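# Seat the held gear fully onto its shaft

## Task

Lower the gear already in the left gripper, which starts just above the tip of a shaft, down onto that shaft. It is done only when the gear sits at the bottom of the shaft, level and square to it, with its teeth engaged with both neighbouring gears. Forcing or jamming the gear counts as failure.

## Robot and tools

ROBOT. Two 6-joint arms, left_arm and right_arm, each ending in a two-finger parallel gripper. The left base sits near scene (+0.006, +0.317, -0.002) m and the right near (-0.002, -0.284, +0.002) m, both almost level. Every per-joint list uses this order: waist, shoulder, elbow, wrist pitch, wrist yaw, wrist roll. Stated ranges in rad: waist -2.618 to 3.054, shoulder 0.000 to 3.142, elbow 0.000 to 3.142, wrist pitch -1.571 to 1.571, wrist yaw -1.571 to 1.571, wrist roll -2.094 to 2.094. The true end stops may differ by up to 0.059 rad (first four joints) or 0.124 rad (yaw, roll).

FRAMES. Scene frame: origin at table-top height midway between the arms, +x out over the table, +y toward left_arm, +z up. Each arm's reported hand position (metres) and quaternion (wxyz) are in that arm's own base frame, which is nearly parallel to the scene frame. The fingers point along the gripper's +z and close along its y. end_effector_position is the point between the finger pads, just behind the tips. Reported poses can be a few cm off.

CAMERAS. cam_high is fixed on a beam behind the arms; cam_left_wrist and cam_right_wrist ride on the hands. All are 896x504.

execute_actions(actions, cameras). actions is a list of actions; each action is a table of up to 15 rows, one per 1/30 s step. If a table has fewer than 15 rows, its last row is held for the remaining steps. Every row has 14 numbers in [-1, 1]: six joint numbers and then the opening for left_arm, then six joint numbers and the opening for right_arm. The joint numbers are offsets from the Joint targets as they were when that action began, not from the previous row, so the same offset in the next action moves the joint further. Scale: 1.0 equals 2.224 rad for waist, shoulder and elbow, and 8.485 rad for the three wrist joints, so fine wrist corrections need very small numbers (0.01 is about 0.085 rad). The opening is absolute: +1 is fully open (about 87 mm between pads), 0 is roughly 31-49 mm, -0.5 roughly 8-21 mm, and -1 is shut. An action is rejected for both arms if it would send a joint more than 0.059 rad (0.124 for yaw and roll) beyond its range. cameras takes a list of names, ["all"], or []. An empty actions list just reports the state, with images.

move(target, speed, blend, opening_speed, blocking, cameras). target is either one 14-number row in the same layout or a list of up to 15 such rows. Every row is an offset from the current Joint targets; rows in a list do not build on each other. All joints travel together in joint space, so the gripper path is usually curved, and the motion does not avoid obstacles. speed is in rad/s for the joint with the longest travel (0.004 to 12.57, default 0.5), either one value or one per target. blend (rad) rounds corners between listed targets; 0 means stop at each. opening_speed (0.2 or more, scale units per second) ramps the grippers. blocking=false returns after about 0.5 s while the motion continues. The whole move is capped at 10 s. The result adds a move: line: done, off_target (at rest more than 0.035 rad from target), moving, held, or fault, plus limits=held if steps were withheld.

wait(seconds): 0 to 3600, sends nothing new, and returns early if a running move finishes. stop(): brakes a running move. zoom_image(camera, region): region is [x0, y0, x1, y1] in pixels of the latest full image from that camera, at most 504 wide and 504 tall. read_manual(section): licence texts only. finished_scene(scene): integer scene number; this ends the scene irreversibly, so call nothing after it.

RESULTS. Joint positions (rad, with the gripper last on a 0 closed to 1 open scale), Joint velocities, Joint targets (the base for your next offsets), Joint torques, grip_measured (the gripper reading on the command scale), and Tool commands. Other lines: "joint sent to its limit", "joint command not followed" (the clearance check changed a target), MOTOR HOT (75 °C) and FAULT lines. Over-temperature makes an arm fold and go idle.

HOLDING THE GEAR. The left gripper holds the gear at the start. In every row, send the left opening at its current command, or slightly below the grip_measured reading at contact (about 0.04 lower). A 0 in that slot is a real command and can release the gear. The right arm can stay put: send zeros for its joints and keep its opening as it is.

CAUTIONS. Descend slowly along the shaft axis with the gear kept square. Check alignment and tooth mesh with the wrist and high cameras, zooming in where needed. Stop as soon as the gear stops sinking rather than pressing harder; if an arm is still pressing, command its targets back past its measured positions. A small wrist roll may help the teeth mesh. Do not drop the gear or let anything leave the table. Avoid fast contact, collisions between the arms, the fixed bar, spacers, plate and rail, and any strain on the camera cables. Long holds at full reach heat the motors.

Each tool is called after "Emit:" as name(argument=value, ...) on one line, values as JSON.

## Session

Emit:
execute_actions(actions=[])

Emit:
zoom_image(camera="cam_left_wrist", region=[320, 20, 780, 370])

Nothing of this call was run. Scene 2 begins with your next reply.

Nothing of this call was run. Scene 2 begins with your next reply.

Emit:
execute_actions(actions=[], cameras=["cam_high","cam_left_wrist"])

Emit:
zoom_image(camera="cam_left_wrist", region=[320, 20, 780, 370])

Scene clock: 0.00 s.
left_arm: end_effector_position=(+0.2872, -0.1412, +0.1220) grip_measured=-0.477 end_effector_quat_wxyz=(-0.013, +0.871, +0.491, +0.015) | right_arm: end_effector_position=(+0.3825, +0.0000, +0.3605) grip_measured=+1.000 end_effector_quat_wxyz=(+0.707, +0.000, +0.707, +0.000)
Joint positions: left_arm=[-0.609 1.758 1.506 -1.328 -0.039 1.507 0.261] | right_arm=[0 1.047 1.047 0 0 0 1]
Joint velocities: within noise
Joint torques (N m): no reading
Heat: left arm: 29 °C; right arm: 26 °C.
Joint targets: left_arm=[-0.607 1.748 1.513 -1.332 -0.044 1.507] | right_arm=[0.000 1.043 1.058 0.005 0.000 0.000]
Tool commands: left_gripper/opening=-1.0 right_gripper/opening=+1.0
camera_calibration:
cam_left_wrist: T_world_to_cam=[[-0.85316, 0.52164, 0.00271, 0.31689], [0.31177, 0.50572, 0.80439, -0.09703], [0.41824, 0.68712, -0.59409, 0.19081]] pos_world=[0.2208, -0.24735, 0.19055]
Images, in order (width x height): cam_high 896x504, cam_left_wrist 896x504.

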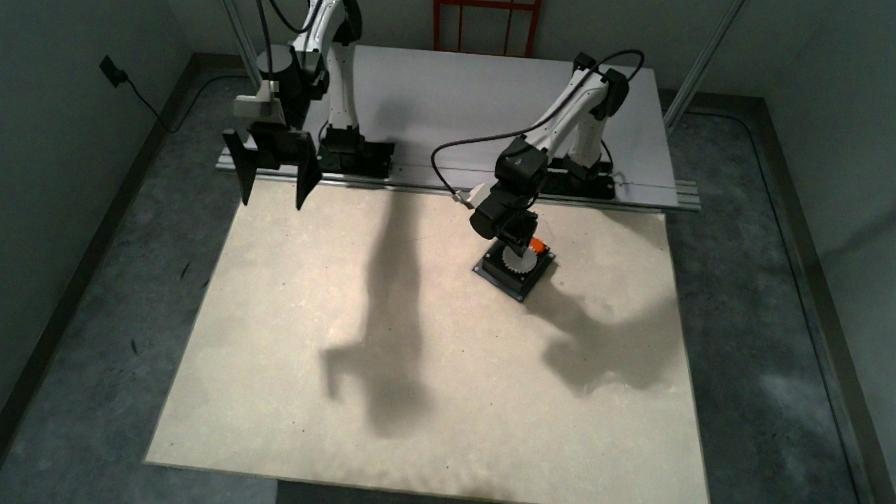

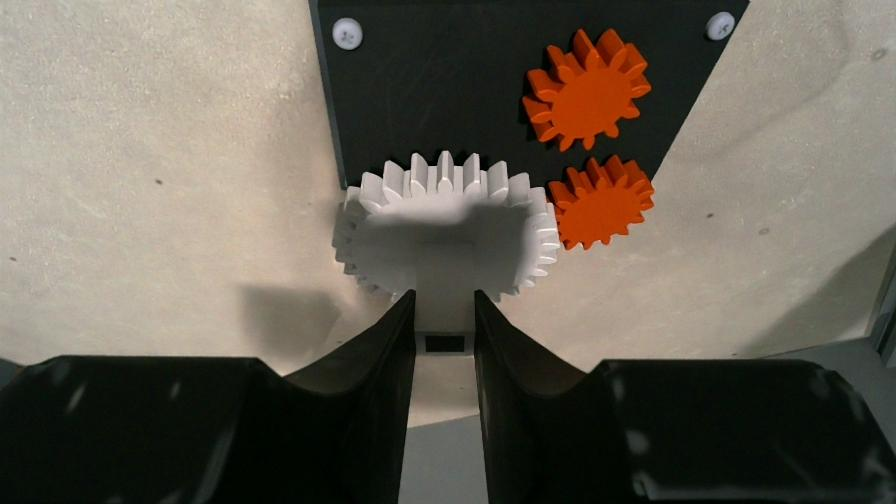

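Scaled by 1.096 from the camera's image (finer frame: 1280x720).

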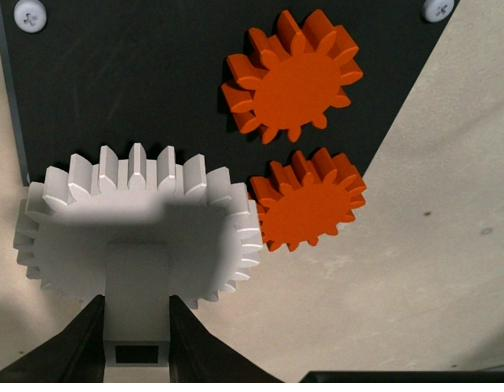

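Emit:
move(target=[0,0.1111,0.1735,-0.0164,0,0,-1,0,0,0,0,0,0,1], cameras=["cam_left_wrist"], speed=0.6)

Emit:
zoom_image(camera="cam_left_wrist", region=[460, 0, 896, 300])

Scene clock: 18.30 s.
left_arm: end_effector_position=(+0.3356, -0.1749, +0.1442) grip_measured=-0.477 end_effector_quat_wxyz=(+0.000, +0.871, +0.491, +0.022) | right_arm: end_effector_position=(+0.3825, +0.0000, +0.3605) grip_measured=+1.000 end_effector_quat_wxyz=(+0.707, +0.000, +0.707, +0.000)
Joint positions: left_arm=[-0.609 1.973 1.875 -1.453 -0.039 1.507 0.261] | right_arm=[0 1.047 1.047 0 0 0 1]
Joint torques (N m): left_arm=[-0.06 -6.43 7.25 0.26 0.12 -0.01] | right_arm=[-0.25 -2.82 8.1 2.25 -0.06 0.1]
Heat: left arm: 31 °C; right arm: 30 °C.
Joint targets: left_arm=[-0.607 1.996 1.899 -1.471 -0.044 1.507] | right_arm=[0.000 1.043 1.058 0.005 0.000 0.000]
move: done
cam_left_wrist: T_world_to_cam=[[-0.85285, 0.52147, -0.02658, 0.37984], [0.29242, 0.51918, 0.80308, -0.10385], [0.43259, 0.67714, -0.59527, 0.20047]] pos_world=[0.26759, -0.27991, 0.21283]

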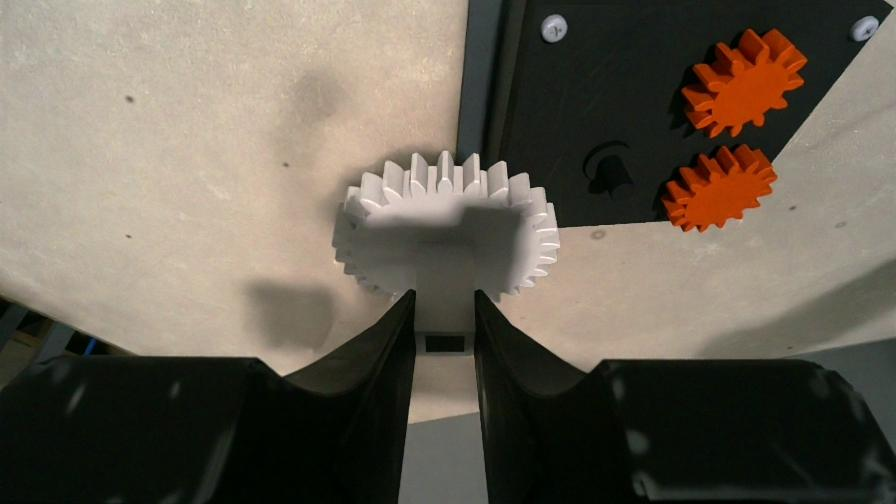

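Scaled by 1.156 from the camera's image (finer frame: 1280x720).

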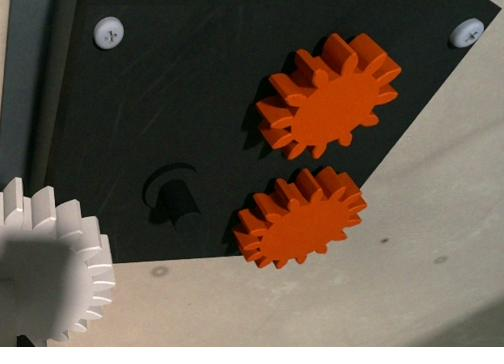

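Emit:
zoom_image(camera="cam_left_wrist", region=[560, 120, 680, 220])

Emit:
zoom_image(camera="cam_left_wrist", region=[640, 10, 820, 240])

Scaled by 4.200 from the camera's image (finer frame: 1280x720).

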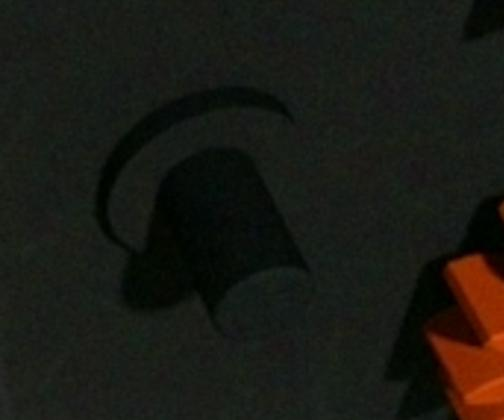

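Scaled by 2.191 from the camera's image (finer frame: 1280x720).

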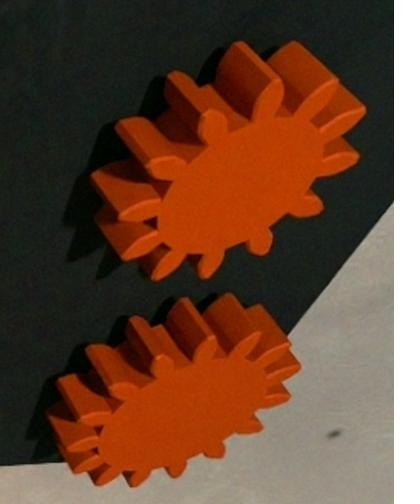

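Emit:
move(target=[-0.06,0,0,0,0,0,-1,0,0,0,0,0,0,1], cameras=["cam_left_wrist","cam_high"], speed=0.6)

Emit:
zoom_image(camera="cam_left_wrist", region=[540, 60, 896, 320])

Emit:
zoom_image(camera="cam_high", region=[460, 210, 580, 320])

Scene clock: 102.83 s.
left_arm: end_effector_position=(+0.3096, -0.2176, +0.1440) grip_measured=-0.477 end_effector_quat_wxyz=(+0.001, +0.902, +0.432, +0.021) | right_arm: end_effector_position=(+0.3825, +0.0000, +0.3605) grip_measured=+1.000 end_effector_quat_wxyz=(+0.707, +0.000, +0.707, +0.000)
Joint positions: left_arm=[-0.741 1.974 1.875 -1.453 -0.039 1.507 0.261] | right_arm=[0 1.047 1.047 0 0 0 1]
Joint torques (N m): left_arm=[-0.1 -6.38 7.17 0.21 0.13 -0.02] | right_arm=[-0.25 -2.81 8.09 2.25 -0.07 0.09]
Heat: left arm: 34 °C; right arm: 35 °C.
Joint targets: left_arm=[-0.741 1.996 1.899 -1.471 -0.044 1.507] | right_arm=[0.000 1.043 1.058 0.005 0.000 0.000]
move: done
cam_left_wrist: T_world_to_cam=[[-0.7768, 0.62922, -0.02579, 0.37961], [0.3589, 0.476, 0.80288, -0.10386], [0.51747, 0.61442, -0.59558, 0.20074]] pos_world=[0.22828, -0.31276, 0.21273]
Images, in order (width x height): cam_high 896x504, cam_left_wrist 896x504.

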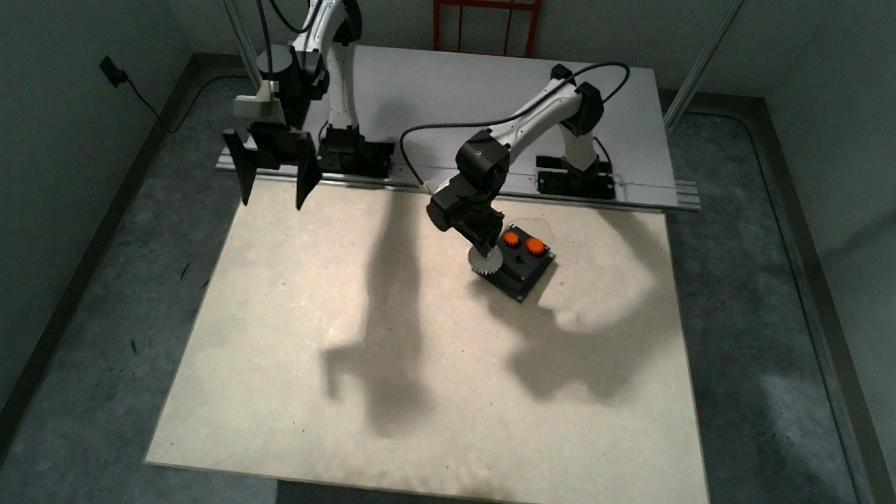

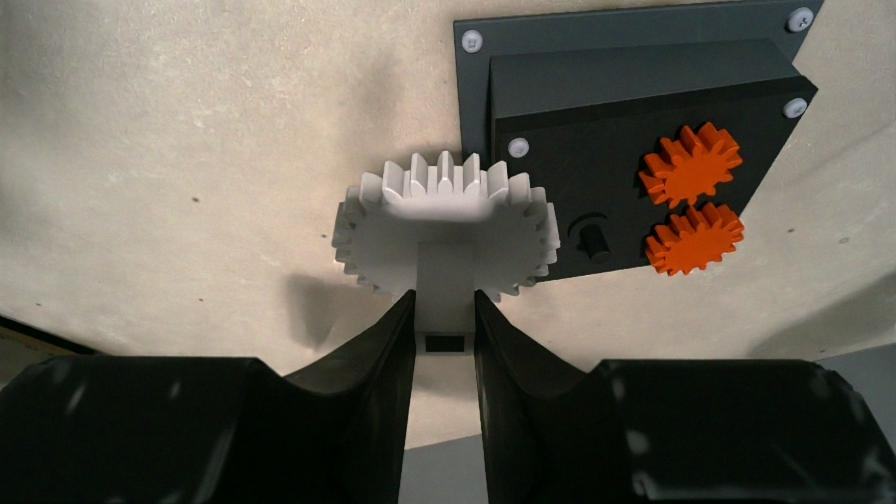

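Scaled by 1.416 from the camera's image (finer frame: 1280x720).

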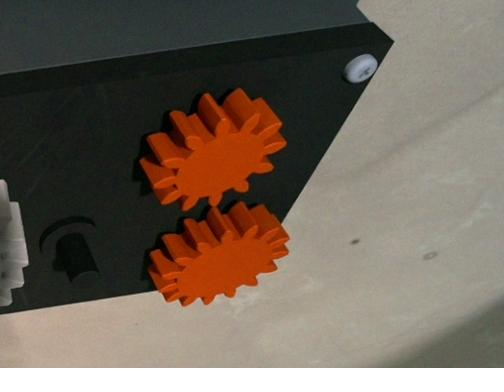

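Scaled by 4.200 from the camera's image (finer frame: 1280x720).

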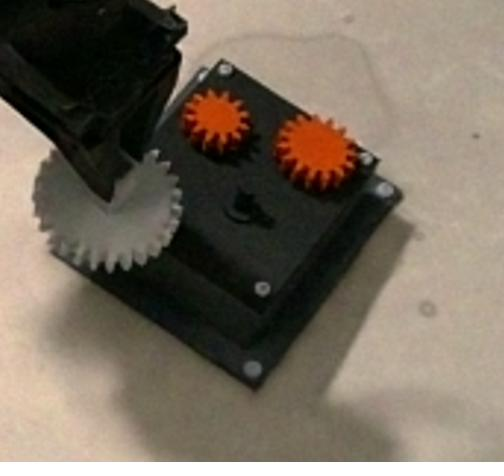

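Emit:
move(target=[0.0510,-0.2050,-0.2815,0.0367,-0.0020,0,-1,0,0,0,0,0,0,1], cameras=["cam_left_wrist","cam_high"])

Emit:
zoom_image(camera="cam_left_wrist", region=[320, 50, 720, 370])

Emit:
zoom_image(camera="cam_high", region=[460, 210, 580, 320])

Scene clock: 209.17 s.
left_arm: end_effector_position=(+0.2676, -0.1365, +0.1183) grip_measured=-0.477 end_effector_quat_wxyz=(+0.039, +0.876, +0.478, +0.043) | right_arm: end_effector_position=(+0.3825, +0.0000, +0.3605) grip_measured=+1.000 end_effector_quat_wxyz=(+0.707, +0.000, +0.707, +0.000)
Joint positions: left_arm=[-0.638 1.573 1.282 -1.173 -0.046 1.507 0.261] | right_arm=[0 1.047 1.047 0 0 0 1]
Joint torques (N m): left_arm=[0.8 -7.82 4.82 0.74 -0.02 -0.02] | right_arm=[-0.25 -2.81 8.1 2.25 -0.07 0.09]
Heat: left arm: 35 °C; right arm: 38 °C.
Joint targets: left_arm=[-0.628 1.540 1.273 -1.160 -0.061 1.507] | right_arm=[0.000 1.043 1.058 0.005 0.000 0.000]
move: done
cam_left_wrist: T_world_to_cam=[[-0.83242, 0.54231, -0.11393, 0.30884], [0.24737, 0.54763, 0.79931, -0.06675], [0.49587, 0.63718, -0.59001, 0.16552]] pos_world=[0.19153, -0.2364, 0.1862]
Images, in order (width x height): cam_high 896x504, cam_left_wrist 896x504.

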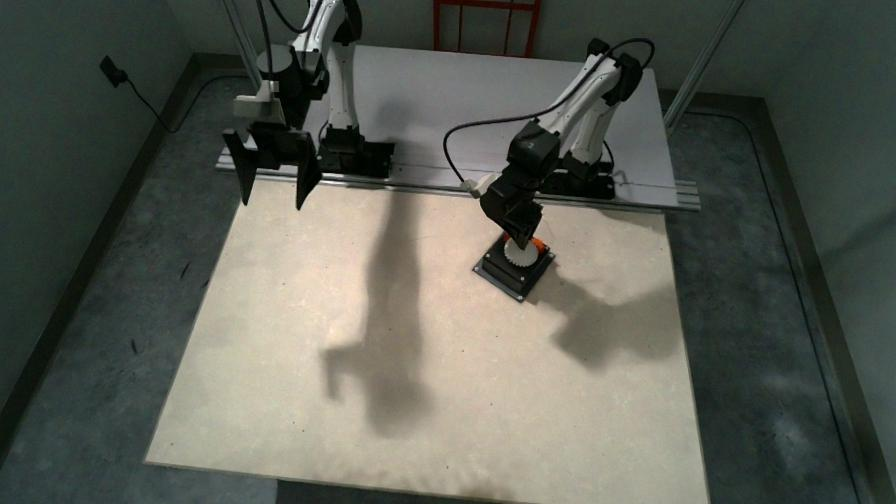

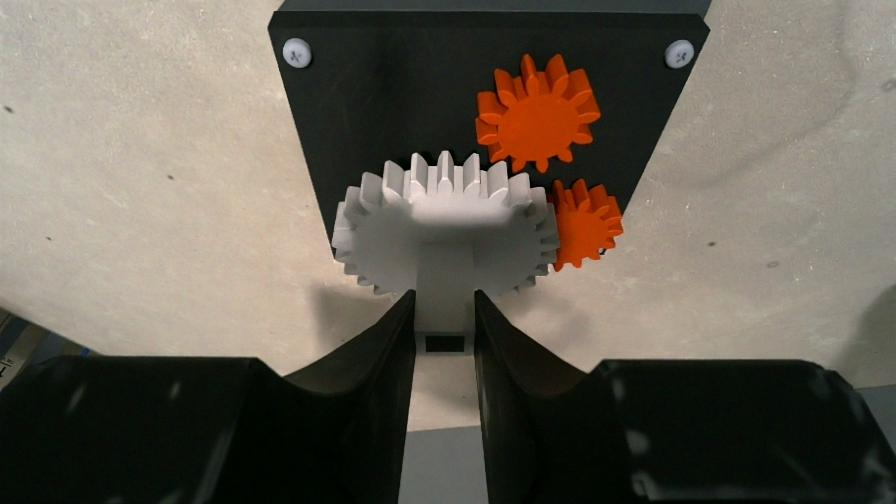

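Scaled by 1.260 from the camera's image (finer frame: 1280x720).

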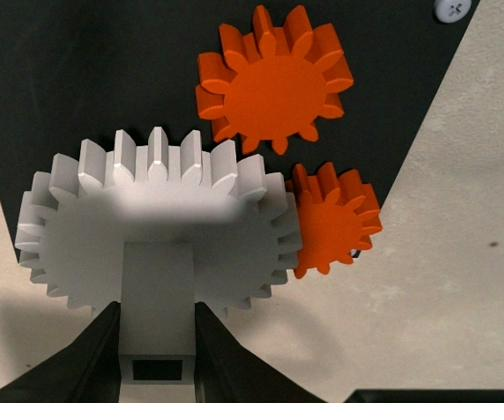

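Scaled by 4.200 from the camera's image (finer frame: 1280x720).

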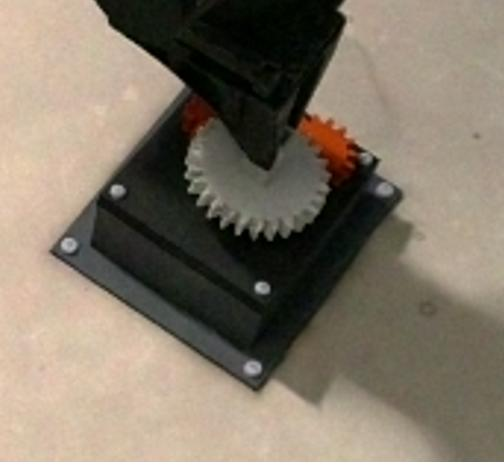

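Emit:
move(target=[0.0085,0.0283,0.0335,-0.0079,0,0,-1,0,0,0,0,0,0,1], cameras=["cam_left_wrist"])

Emit:
zoom_image(camera="cam_left_wrist", region=[320, 50, 720, 370])

Scene clock: 272.87 s.
left_arm: end_effector_position=(+0.2716, -0.1322, +0.1251) grip_measured=-0.477 end_effector_quat_wxyz=(+0.034, +0.872, +0.487, +0.042) | right_arm: end_effector_position=(+0.3825, +0.0000, +0.3605) grip_measured=+1.000 end_effector_quat_wxyz=(+0.707, +0.000, +0.707, +0.000)
Joint positions: left_arm=[-0.619 1.587 1.323 -1.209 -0.047 1.507 0.261] | right_arm=[0 1.047 1.047 0 0 0 1]
Joint torques (N m): left_arm=[0.77 -4 7.46 0.4 0.04 -0.03] | right_arm=[-0.25 -2.81 8.1 2.25 -0.07 0.1]
Heat: left arm: 36 °C; right arm: 40 °C.
Joint targets: left_arm=[-0.609 1.603 1.347 -1.227 -0.061 1.507] | right_arm=[0.000 1.043 1.058 0.005 0.000 0.000]
move: done
cam_left_wrist: T_world_to_cam=[[-0.84338, 0.52689, -0.1053, 0.31047], [0.24219, 0.54771, 0.80085, -0.07427], [0.47963, 0.64992, -0.58953, 0.17088]] pos_world=[0.19787, -0.23396, 0.19291]

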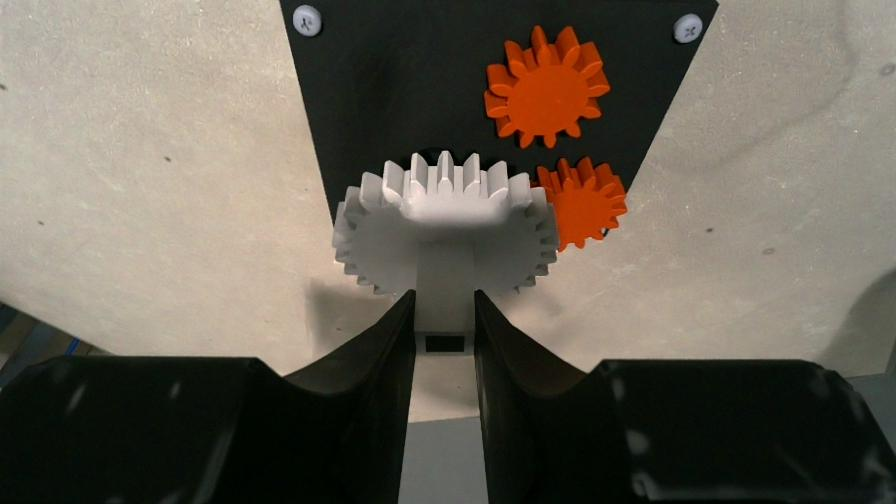

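Scaled by 1.260 from the camera's image (finer frame: 1280x720).

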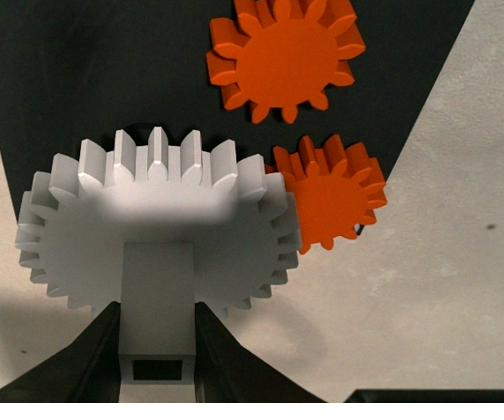

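Emit:
zoom_image(camera="cam_left_wrist", region=[390, 120, 490, 200])

Scaled by 5.040 from the camera's image (finer frame: 1280x720).

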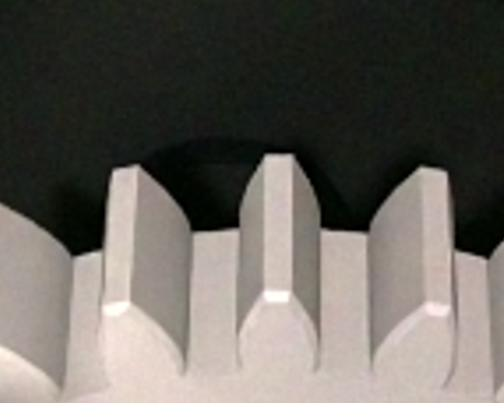

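Emit:
move(target=[0,0.0112,-0.0238,0.0091,0,0,-1,0,0,0,0,0,0,1], cameras=["cam_left_wrist"], speed=0.2)

Emit:
zoom_image(camera="cam_left_wrist", region=[390, 120, 490, 200])

Scene clock: 304.30 s.
left_arm: end_effector_position=(+0.2752, -0.1340, +0.1173) grip_measured=-0.477 end_effector_quat_wxyz=(+0.032, +0.872, +0.487, +0.043) | right_arm: end_effector_position=(+0.3825, +0.0000, +0.3605) grip_measured=+1.000 end_effector_quat_wxyz=(+0.707, +0.000, +0.707, +0.000)
Joint positions: left_arm=[-0.619 1.607 1.312 -1.182 -0.051 1.507 0.261] | right_arm=[0 1.047 1.047 0 0 0 1]
Joint torques (N m): left_arm=[0.8 -3.92 4 0.85 0.05 -0.05] | right_arm=[-0.25 -2.81 8.09 2.25 -0.06 0.1]
Heat: left arm: 36 °C; right arm: 40 °C.
Joint targets: left_arm=[-0.609 1.628 1.294 -1.150 -0.061 1.507] | right_arm=[0.000 1.043 1.058 0.005 0.000 0.000]
move: done
cam_left_wrist: T_world_to_cam=[[-0.84363, 0.5272, -0.10177, 0.31328], [0.24277, 0.54358, 0.80348, -0.06896], [0.47891, 0.65313, -0.58657, 0.16592]] pos_world=[0.20157, -0.23604, 0.18461]

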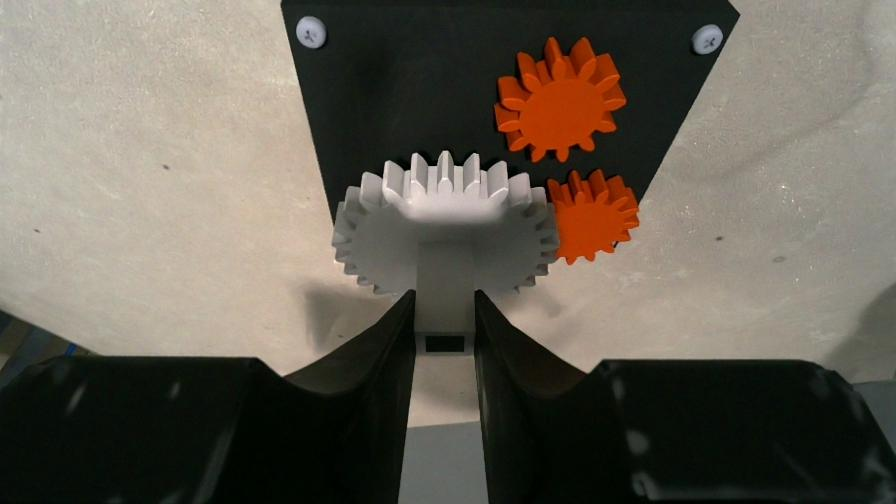

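Scaled by 5.040 from the camera's image (finer frame: 1280x720).

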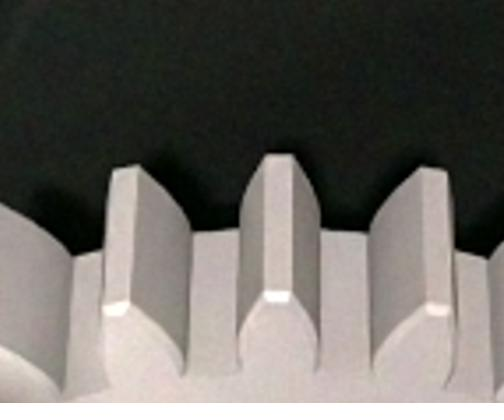

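Emit:
move(target=[-0.0112,0.0067,-0.0105,0.0045,0,0,-1,0,0,0,0,0,0,1], cameras=["cam_left_wrist","cam_high"], speed=0.1)

Emit:
zoom_image(camera="cam_high", region=[480, 220, 560, 300])

Emit:
zoom_image(camera="cam_left_wrist", region=[320, 50, 720, 370])

Scene clock: 335.10 s.
left_arm: end_effector_position=(+0.2752, -0.1346, +0.1166) grip_measured=-0.477 end_effector_quat_wxyz=(+0.028, +0.874, +0.482, +0.051) | right_arm: end_effector_position=(+0.3825, +0.0000, +0.3605) grip_measured=+1.000 end_effector_quat_wxyz=(+0.707, +0.000, +0.707, +0.000)
Joint positions: left_arm=[-0.63 1.607 1.305 -1.176 -0.068 1.507 0.261] | right_arm=[0 1.047 1.047 0 0 0 1]
Joint torques (N m): left_arm=[-0.39 -2.65 2.62 1.2 0.28 -0.03] | right_arm=[-0.25 -2.82 8.1 2.25 -0.07 0.09]
Heat: left arm: 34 °C; right arm: 41 °C.
Joint targets: left_arm=[-0.633 1.642 1.271 -1.111 -0.061 1.507] | right_arm=[0.000 1.043 1.058 0.005 0.000 0.000]
move: off_target (left_arm); left_arm: the wrist pitch is farthest, 0.064 rad from its target
cam_left_wrist: T_world_to_cam=[[-0.83745, 0.53684, -0.10237, 0.3132], [0.24017, 0.52977, 0.81343, -0.07035], [0.49091, 0.65662, -0.57259, 0.16147]] pos_world=[0.19992, -0.23689, 0.18174]
Images, in order (width x height): cam_high 896x504, cam_left_wrist 896x504.

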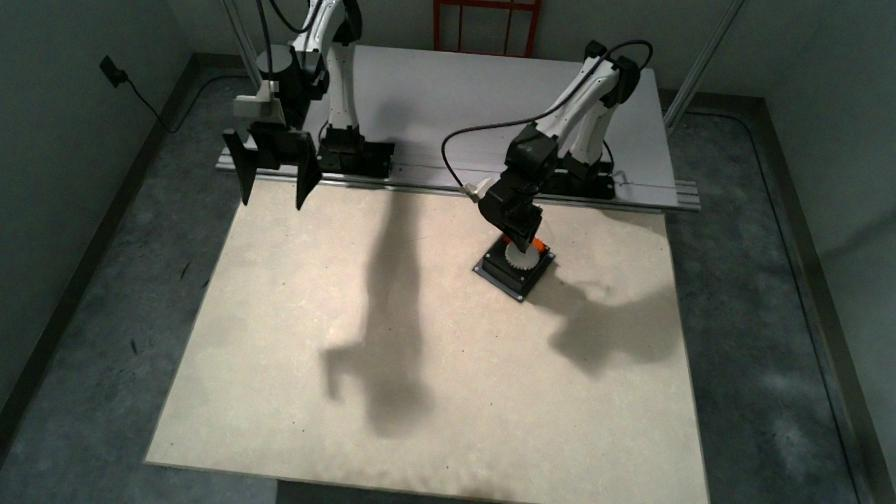

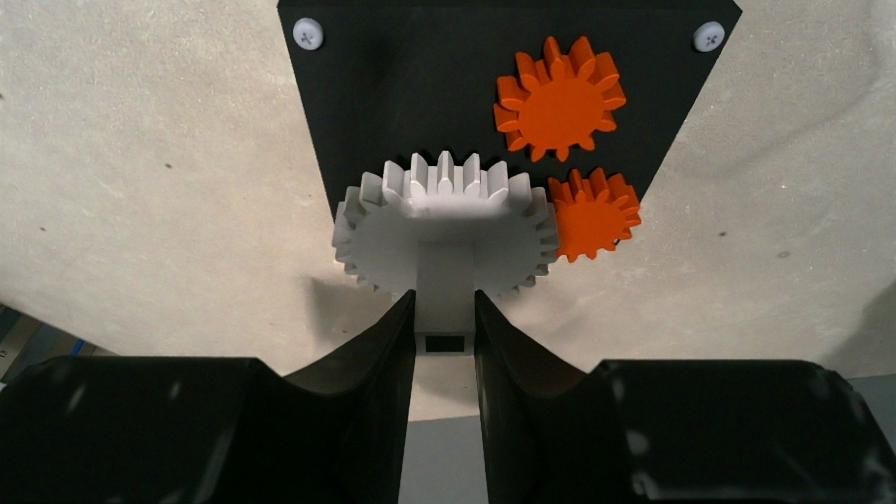

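Scaled by 6.300 from the camera's image (finer frame: 1280x720).

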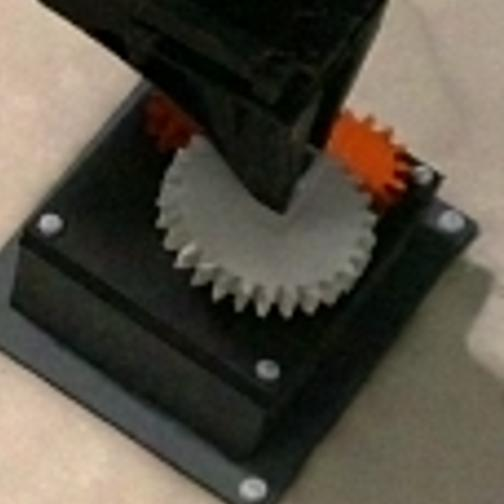

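Scaled by 1.260 from the camera's image (finer frame: 1280x720).

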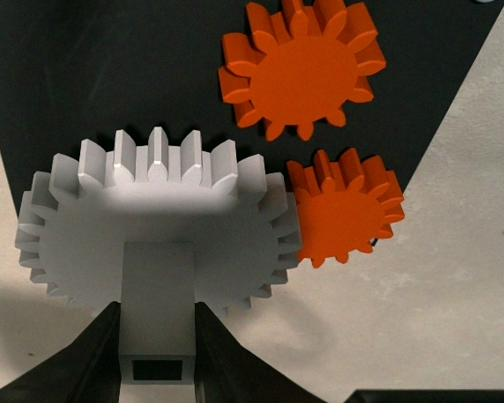

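Emit:
move(target=[[0,-0.0144,0.0333,-0.0111,0,0,-1,0,0,0,0,0,0,1],[0,-0.0054,0.0025,-0.0011,0,0,-1,0,0,0,0,0,0,1]], cameras=["cam_left_wrist"], speed=0.1)

Scene clock: 362.87 s.
left_arm: end_effector_position=(+0.2777, -0.1364, +0.1171) grip_measured=-0.477 end_effector_quat_wxyz=(+0.034, +0.874, +0.482, +0.053) | right_arm: end_effector_position=(+0.3825, +0.0000, +0.3605) grip_measured=+1.000 end_effector_quat_wxyz=(+0.707, +0.000, +0.707, +0.000)
Joint positions: left_arm=[-0.63 1.607 1.307 -1.165 -0.068 1.507 0.261] | right_arm=[0 1.047 1.047 0 0 0 1]
Joint torques (N m): left_arm=[-0.38 -3.58 3.19 1 0.26 -0.05] | right_arm=[-0.27 -2.81 8.1 2.25 -0.06 0.1]
Heat: left arm: 33 °C; right arm: 41 °C.
Joint targets: left_arm=[-0.633 1.630 1.276 -1.120 -0.061 1.507] | right_arm=[0.000 1.043 1.058 0.005 0.000 0.000]
move: off_target (left_arm); left_arm: the wrist pitch is farthest, 0.044 rad from its target
cam_left_wrist: T_world_to_cam=[[-0.83633, 0.53604, -0.11492, 0.31739], [0.23208, 0.53609, 0.81163, -0.0671], [0.49667, 0.65213, -0.57275, 0.15958]] pos_world=[0.20176, -0.23822, 0.18233]

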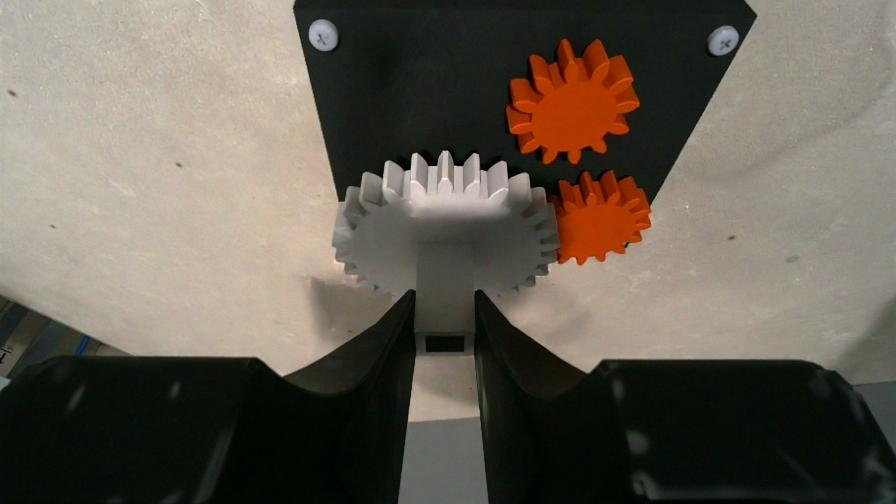

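Emit:
move(target=[0,-0.0202,-0.0050,0,0,0,-1,0,0,0,0,0,0,1], speed=0.1)

Emit:
move(target=[-0.0027,0,0,0,0,0,-1,0,0,0,0,0,0,1], speed=0.1)

Emit:
move(target=[-0.0022,0,0,0,0,0,-1,0,0,0,0,0,0,1], speed=0.1, cameras=["cam_left_wrist"])

Scene clock: 391.63 s.
left_arm: end_effector_position=(+0.2772, -0.1360, +0.1173) grip_measured=-0.477 end_effector_quat_wxyz=(+0.040, +0.873, +0.482, +0.056) | right_arm: end_effector_position=(+0.3825, +0.0000, +0.3605) grip_measured=+1.000 end_effector_quat_wxyz=(+0.707, +0.000, +0.707, +0.000)
Joint positions: left_arm=[-0.63 1.591 1.29 -1.149 -0.068 1.507 0.261] | right_arm=[0 1.047 1.047 0 0 0 1]
Joint torques (N m): left_arm=[-0.4 -5.65 3.62 0.88 0.24 -0.02] | right_arm=[-0.25 -2.82 8.1 2.25 -0.06 0.1]
Heat: left arm: 32 °C; right arm: 41 °C.
Joint targets: left_arm=[-0.633 1.586 1.265 -1.120 -0.061 1.507] | right_arm=[0.000 1.043 1.058 0.005 0.000 0.000]
move: done

Scene clock: 392.13 s.
left_arm: end_effector_position=(+0.2769, -0.1365, +0.1172) grip_measured=-0.477 end_effector_quat_wxyz=(+0.040, +0.874, +0.481, +0.057) | right_arm: end_effector_position=(+0.3825, +0.0000, +0.3605) grip_measured=+1.000 end_effector_quat_wxyz=(+0.707, +0.000, +0.707, +0.000)
Joint positions: left_arm=[-0.632 1.591 1.289 -1.149 -0.069 1.507 0.261] | right_arm=[0 1.047 1.047 0 0 0 1]
Joint torques (N m): left_arm=[-0.73 -5.74 3.7 0.87 0.3 -0.03] | right_arm=[-0.25 -2.82 8.09 2.25 -0.06 0.09]
Heat: left arm: 32 °C; right arm: 41 °C.
Joint targets: left_arm=[-0.639 1.586 1.265 -1.121 -0.061 1.507] | right_arm=[0.000 1.043 1.058 0.005 0.000 0.000]
move: done

Scene clock: 392.63 s.
left_arm: end_effector_position=(+0.2764, -0.1375, +0.1173) grip_measured=-0.477 end_effector_quat_wxyz=(+0.040, +0.875, +0.479, +0.057) | right_arm: end_effector_position=(+0.3825, +0.0000, +0.3605) grip_measured=+1.000 end_effector_quat_wxyz=(+0.707, +0.000, +0.707, +0.000)
Joint positions: left_arm=[-0.637 1.591 1.289 -1.149 -0.07 1.507 0.261] | right_arm=[0 1.047 1.047 0 0 0 1]
Joint torques (N m): left_arm=[-0.85 -5.79 3.6 0.87 0.29 -0.03] | right_arm=[-0.25 -2.81 8.1 2.25 -0.06 0.09]
Heat: left arm: 32 °C; right arm: 41 °C.
Joint targets: left_arm=[-0.644 1.586 1.265 -1.121 -0.061 1.507] | right_arm=[0.000 1.043 1.058 0.005 0.000 0.000]
move: done
cam_left_wrist: T_world_to_cam=[[-0.83142, 0.54046, -0.12902, 0.3178], [0.22511, 0.53992, 0.81105, -0.06391], [0.508, 0.64528, -0.57057, 0.15668]] pos_world=[0.19902, -0.23835, 0.18223]

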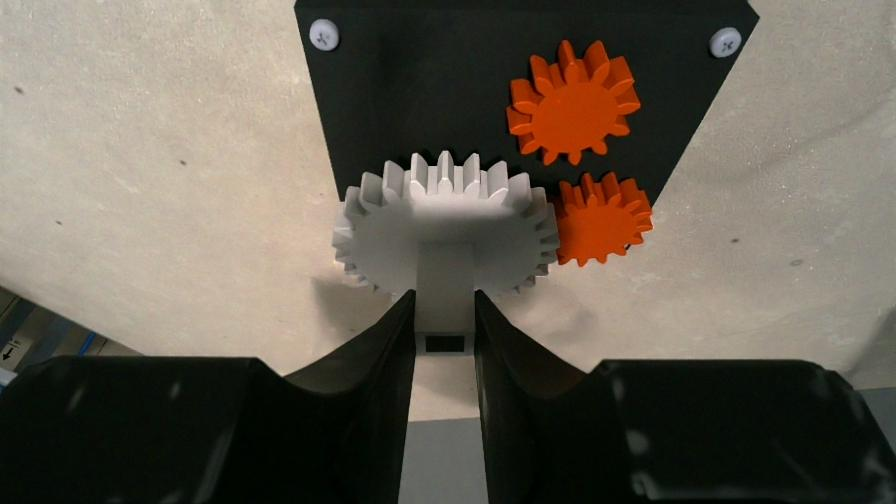

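Emit:
move(target=[[0.0022,-0.0117,0.0184,-0.0068,0,0,-1,0,0,0,0,0,0,1],[0.0022,0.0085,-0.0135,0.0040,0,0,-1,0,0,0,0,0,0,1]], cameras=["cam_left_wrist"], speed=0.1)

Scene clock: 432.50 s.
left_arm: end_effector_position=(+0.2762, -0.1358, +0.1165) grip_measured=-0.477 end_effector_quat_wxyz=(+0.041, +0.874, +0.479, +0.062) | right_arm: end_effector_position=(+0.3825, +0.0000, +0.3605) grip_measured=+1.000 end_effector_quat_wxyz=(+0.707, +0.000, +0.707, +0.000)
Joint positions: left_arm=[-0.637 1.581 1.274 -1.137 -0.077 1.507 0.261] | right_arm=[0 1.047 1.047 0 0 0 1]
Joint torques (N m): left_arm=[-0.43 -3.52 2.45 1.07 0.36 -0.06] | right_arm=[-0.25 -2.82 8.1 2.25 -0.06 0.1]
Heat: left arm: 32 °C; right arm: 42 °C.
Joint targets: left_arm=[-0.639 1.604 1.235 -1.086 -0.061 1.507] | right_arm=[0.000 1.043 1.058 0.005 0.000 0.000]
move: off_target (left_arm); left_arm: the wrist pitch is farthest, 0.050 rad from its target
cam_left_wrist: T_world_to_cam=[[-0.83062, 0.54002, -0.1358, 0.31713], [0.21722, 0.5388, 0.81395, -0.06227], [0.51272, 0.64658, -0.56484, 0.15348]] pos_world=[0.19825, -0.23695, 0.18044]

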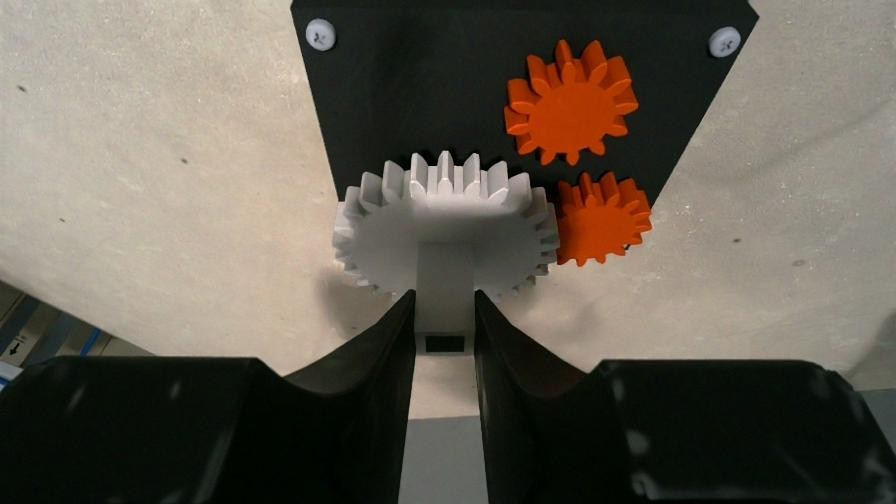

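Emit:
move(target=[0,0,0,-0.0071,0.0025,0,-1,0,0,0,0,0,0,1], speed=0.1)

Emit:
move(target=[0,0,0,-0.0015,0,0,-1,0,0,0,0,0,0,1], speed=0.1)

Emit:
move(target=[0,0,0,-0.0015,0,0,-1,0,0,0,0,0,0,1], speed=0.1, cameras=["cam_left_wrist"])

Scene clock: 456.50 s.
left_arm: end_effector_position=(+0.2758, -0.1356, +0.1164) grip_measured=-0.477 end_effector_quat_wxyz=(+0.040, +0.875, +0.479, +0.061) | right_arm: end_effector_position=(+0.3825, +0.0000, +0.3605) grip_measured=+1.000 end_effector_quat_wxyz=(+0.707, +0.000, +0.707, +0.000)
Joint positions: left_arm=[-0.637 1.581 1.274 -1.139 -0.077 1.507 0.261] | right_arm=[0 1.047 1.047 0 0 0 1]
Joint torques (N m): left_arm=[-0.36 -3.54 2.48 0.55 0.6 -0.02] | right_arm=[-0.25 -2.81 8.1 2.25 -0.06 0.09]
Heat: left arm: 31 °C; right arm: 42 °C.
Joint targets: left_arm=[-0.639 1.604 1.235 -1.147 -0.040 1.507] | right_arm=[0.000 1.043 1.058 0.005 0.000 0.000]
move: off_target (left_arm); left_arm: the elbow is farthest, 0.039 rad from its target

Scene clock: 457.00 s.
left_arm: end_effector_position=(+0.2756, -0.1354, +0.1164) grip_measured=-0.477 end_effector_quat_wxyz=(+0.040, +0.875, +0.479, +0.061) | right_arm: end_effector_position=(+0.3825, +0.0000, +0.3605) grip_measured=+1.000 end_effector_quat_wxyz=(+0.707, +0.000, +0.707, +0.000)
Joint positions: left_arm=[-0.637 1.581 1.274 -1.14 -0.077 1.507 0.261] | right_arm=[0 1.047 1.047 0 0 0 1]
Joint torques (N m): left_arm=[-0.47 -3.55 2.47 0.44 0.6 -0.02] | right_arm=[-0.25 -2.81 8.1 2.25 -0.06 0.09]
Heat: left arm: 31 °C; right arm: 42 °C.
Joint targets: left_arm=[-0.639 1.604 1.235 -1.160 -0.040 1.507] | right_arm=[0.000 1.043 1.058 0.005 0.000 0.000]
move: off_target (left_arm); left_arm: the elbow is farthest, 0.039 rad from its target

Scene clock: 457.50 s.
left_arm: end_effector_position=(+0.2754, -0.1352, +0.1163) grip_measured=-0.477 end_effector_quat_wxyz=(+0.039, +0.875, +0.479, +0.061) | right_arm: end_effector_position=(+0.3825, +0.0000, +0.3605) grip_measured=+1.000 end_effector_quat_wxyz=(+0.707, +0.000, +0.707, +0.000)
Joint positions: left_arm=[-0.637 1.581 1.274 -1.141 -0.077 1.507 0.261] | right_arm=[0 1.047 1.047 0 0 0 1]
Joint torques (N m): left_arm=[-0.5 -3.49 2.44 0.32 0.6 -0.04] | right_arm=[-0.25 -2.82 8.09 2.25 -0.06 0.09]
Heat: left arm: 31 °C; right arm: 42 °C.
Joint targets: left_arm=[-0.639 1.604 1.235 -1.172 -0.040 1.507] | right_arm=[0.000 1.043 1.058 0.005 0.000 0.000]
move: off_target (left_arm); left_arm: the elbow is farthest, 0.039 rad from its target
cam_left_wrist: T_world_to_cam=[[-0.83112, 0.54028, -0.13162, 0.31574], [0.21993, 0.53676, 0.81457, -0.06346], [0.51075, 0.64806, -0.56494, 0.15416]] pos_world=[0.19764, -0.23644, 0.18034]

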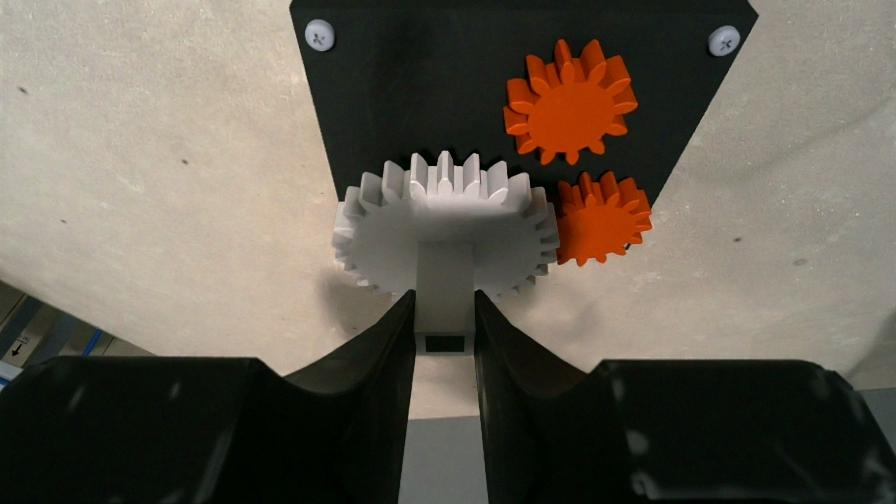

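Emit:
move(target=[0,-0.0153,0.0324,-0.0009,0,0,-1,0,0,0,0,0,0,1], speed=0.2, cameras=["cam_left_wrist","cam_high"])

Emit:
zoom_image(camera="cam_left_wrist", region=[390, 120, 490, 200])

Emit:
zoom_image(camera="cam_high", region=[480, 220, 560, 300])

Scene clock: 468.97 s.
left_arm: end_effector_position=(+0.2713, -0.1380, +0.1175) grip_measured=-0.477 end_effector_quat_wxyz=(+0.042, +0.876, +0.479, +0.047) | right_arm: end_effector_position=(+0.3825, +0.0000, +0.3605) grip_measured=+1.000 end_effector_quat_wxyz=(+0.707, +0.000, +0.707, +0.000)
Joint positions: left_arm=[-0.637 1.58 1.284 -1.159 -0.05 1.507 0.261] | right_arm=[0 1.047 1.047 0 0 0 1]
Joint torques (N m): left_arm=[-0.36 -6.05 7.36 0.39 0.28 -0.04] | right_arm=[-0.25 -2.82 8.09 2.25 -0.07 0.09]
Heat: left arm: 31 °C; right arm: 42 °C.
Joint targets: left_arm=[-0.639 1.571 1.307 -1.180 -0.039 1.507] | right_arm=[0.000 1.043 1.058 0.005 0.000 0.000]
move: done
cam_left_wrist: T_world_to_cam=[[-0.83214, 0.54077, -0.12288, 0.31337], [0.23929, 0.55004, 0.80013, -0.06375], [0.50028, 0.63642, -0.58711, 0.16264]] pos_world=[0.19466, -0.23791, 0.18501]
Images, in order (width x height): cam_high 896x504, cam_left_wrist 896x504.

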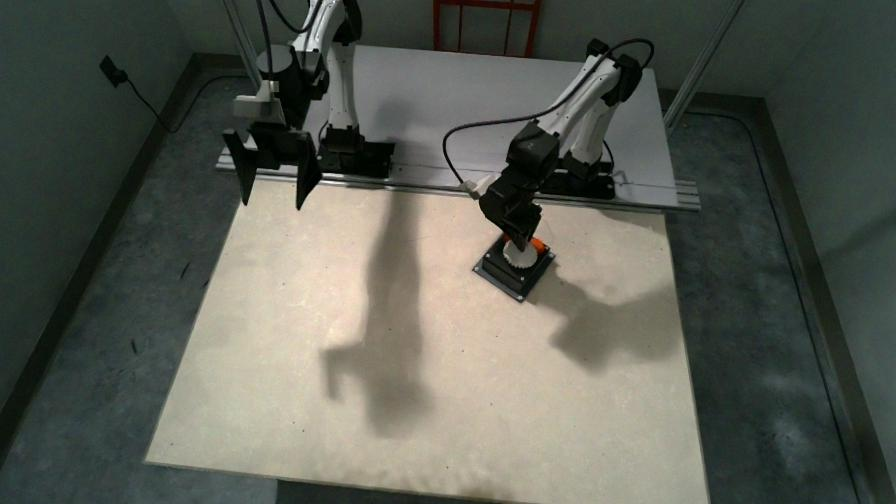

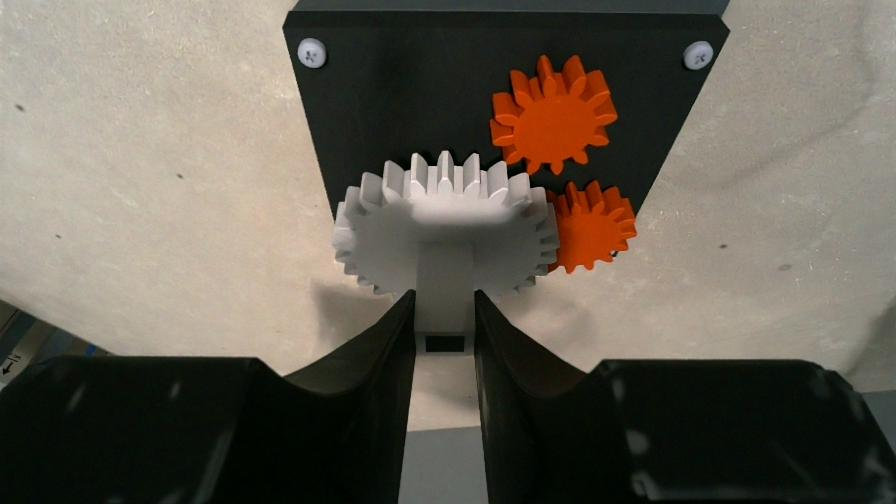

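Scaled by 5.040 from the camera's image (finer frame: 1280x720).

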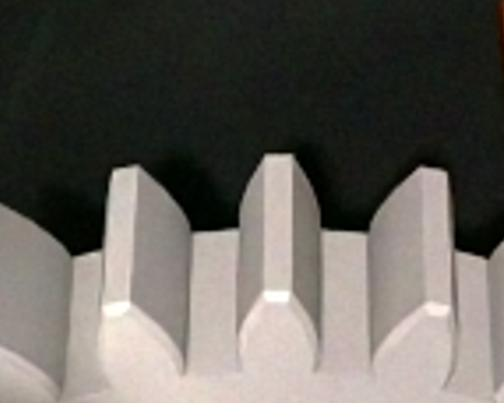

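Scaled by 6.300 from the camera's image (finer frame: 1280x720).

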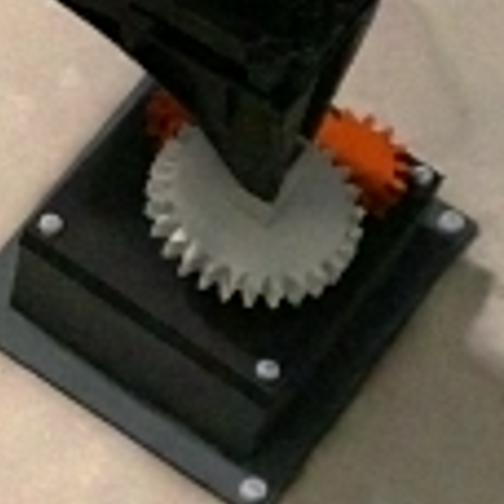

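Emit:
move(target=[[0.0112,0.0094,0.0040,-0.0009,0,0,-1,0,0,0,0,0,0,1],[0.0112,0.0148,-0.0220,0.0071,0,0,-1,0,0,0,0,0,0,1]], speed=0.12, cameras=["cam_left_wrist"])

Scene clock: 483.90 s.
left_arm: end_effector_position=(+0.2737, -0.1359, +0.1167) grip_measured=-0.477 end_effector_quat_wxyz=(+0.045, +0.873, +0.484, +0.047) | right_arm: end_effector_position=(+0.3825, +0.0000, +0.3605) grip_measured=+1.000 end_effector_quat_wxyz=(+0.707, +0.000, +0.707, +0.000)
Joint positions: left_arm=[-0.624 1.58 1.281 -1.151 -0.047 1.507 0.261] | right_arm=[0 1.047 1.047 0 0 0 1]
Joint torques (N m): left_arm=[0.72 -3.45 3.74 0.87 0.29 -0.04] | right_arm=[-0.25 -2.82 8.09 2.25 -0.06 0.1]
Heat: left arm: 33 °C; right arm: 42 °C.
Joint targets: left_arm=[-0.615 1.604 1.258 -1.120 -0.040 1.507] | right_arm=[0.000 1.043 1.058 0.005 0.000 0.000]
move: done
cam_left_wrist: T_world_to_cam=[[-0.83817, 0.53019, -0.12796, 0.31495], [0.2307, 0.55724, 0.79766, -0.06133], [0.49421, 0.63905, -0.58938, 0.16183]] pos_world=[0.19815, -0.23622, 0.1846]

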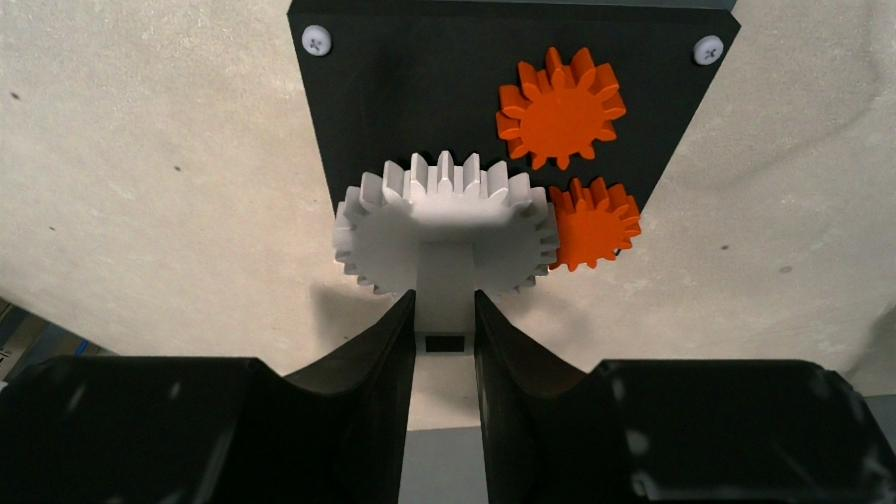

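Emit:
move(target=[0,0.0040,-0.0050,0.0024,0,0,-1,0,0,0,0,0,0,1], speed=0.1, cameras=["cam_left_wrist"])

Scene clock: 495.67 s.
left_arm: end_effector_position=(+0.2738, -0.1360, +0.1165) grip_measured=-0.477 end_effector_quat_wxyz=(+0.045, +0.873, +0.484, +0.047) | right_arm: end_effector_position=(+0.3825, +0.0000, +0.3605) grip_measured=+1.000 end_effector_quat_wxyz=(+0.707, +0.000, +0.707, +0.000)
Joint positions: left_arm=[-0.624 1.58 1.28 -1.149 -0.047 1.507 0.261] | right_arm=[0 1.047 1.047 0 0 0 1]
Joint torques (N m): left_arm=[0.69 -2.89 2.99 1.07 0.28 -0.05] | right_arm=[-0.25 -2.82 8.09 2.25 -0.06 0.09]
Heat: left arm: 33 °C; right arm: 42 °C.
Joint targets: left_arm=[-0.615 1.612 1.247 -1.099 -0.040 1.507] | right_arm=[0.000 1.043 1.058 0.005 0.000 0.000]
move: off_target (left_arm); left_arm: the wrist pitch is farthest, 0.049 rad from its target
cam_left_wrist: T_world_to_cam=[[-0.83809, 0.53013, -0.1287, 0.31507], [0.23022, 0.55757, 0.79757, -0.06084], [0.49457, 0.63881, -0.58934, 0.16158]] pos_world=[0.19816, -0.23632, 0.1843]

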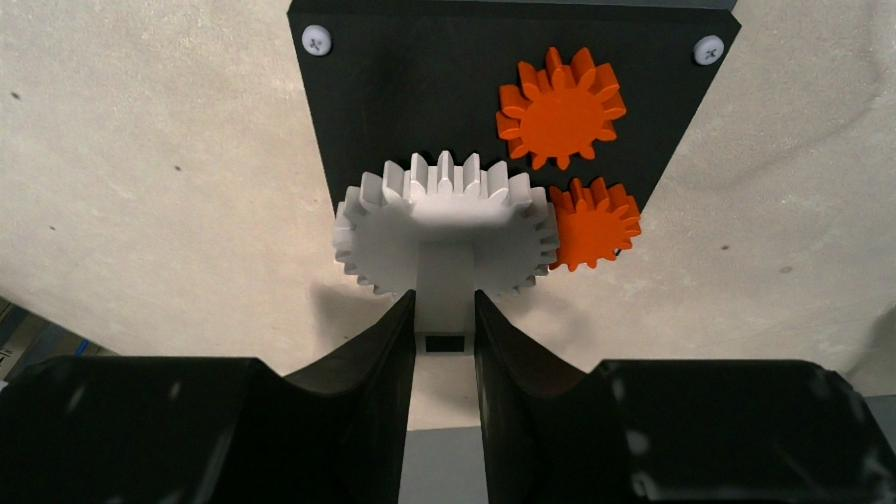

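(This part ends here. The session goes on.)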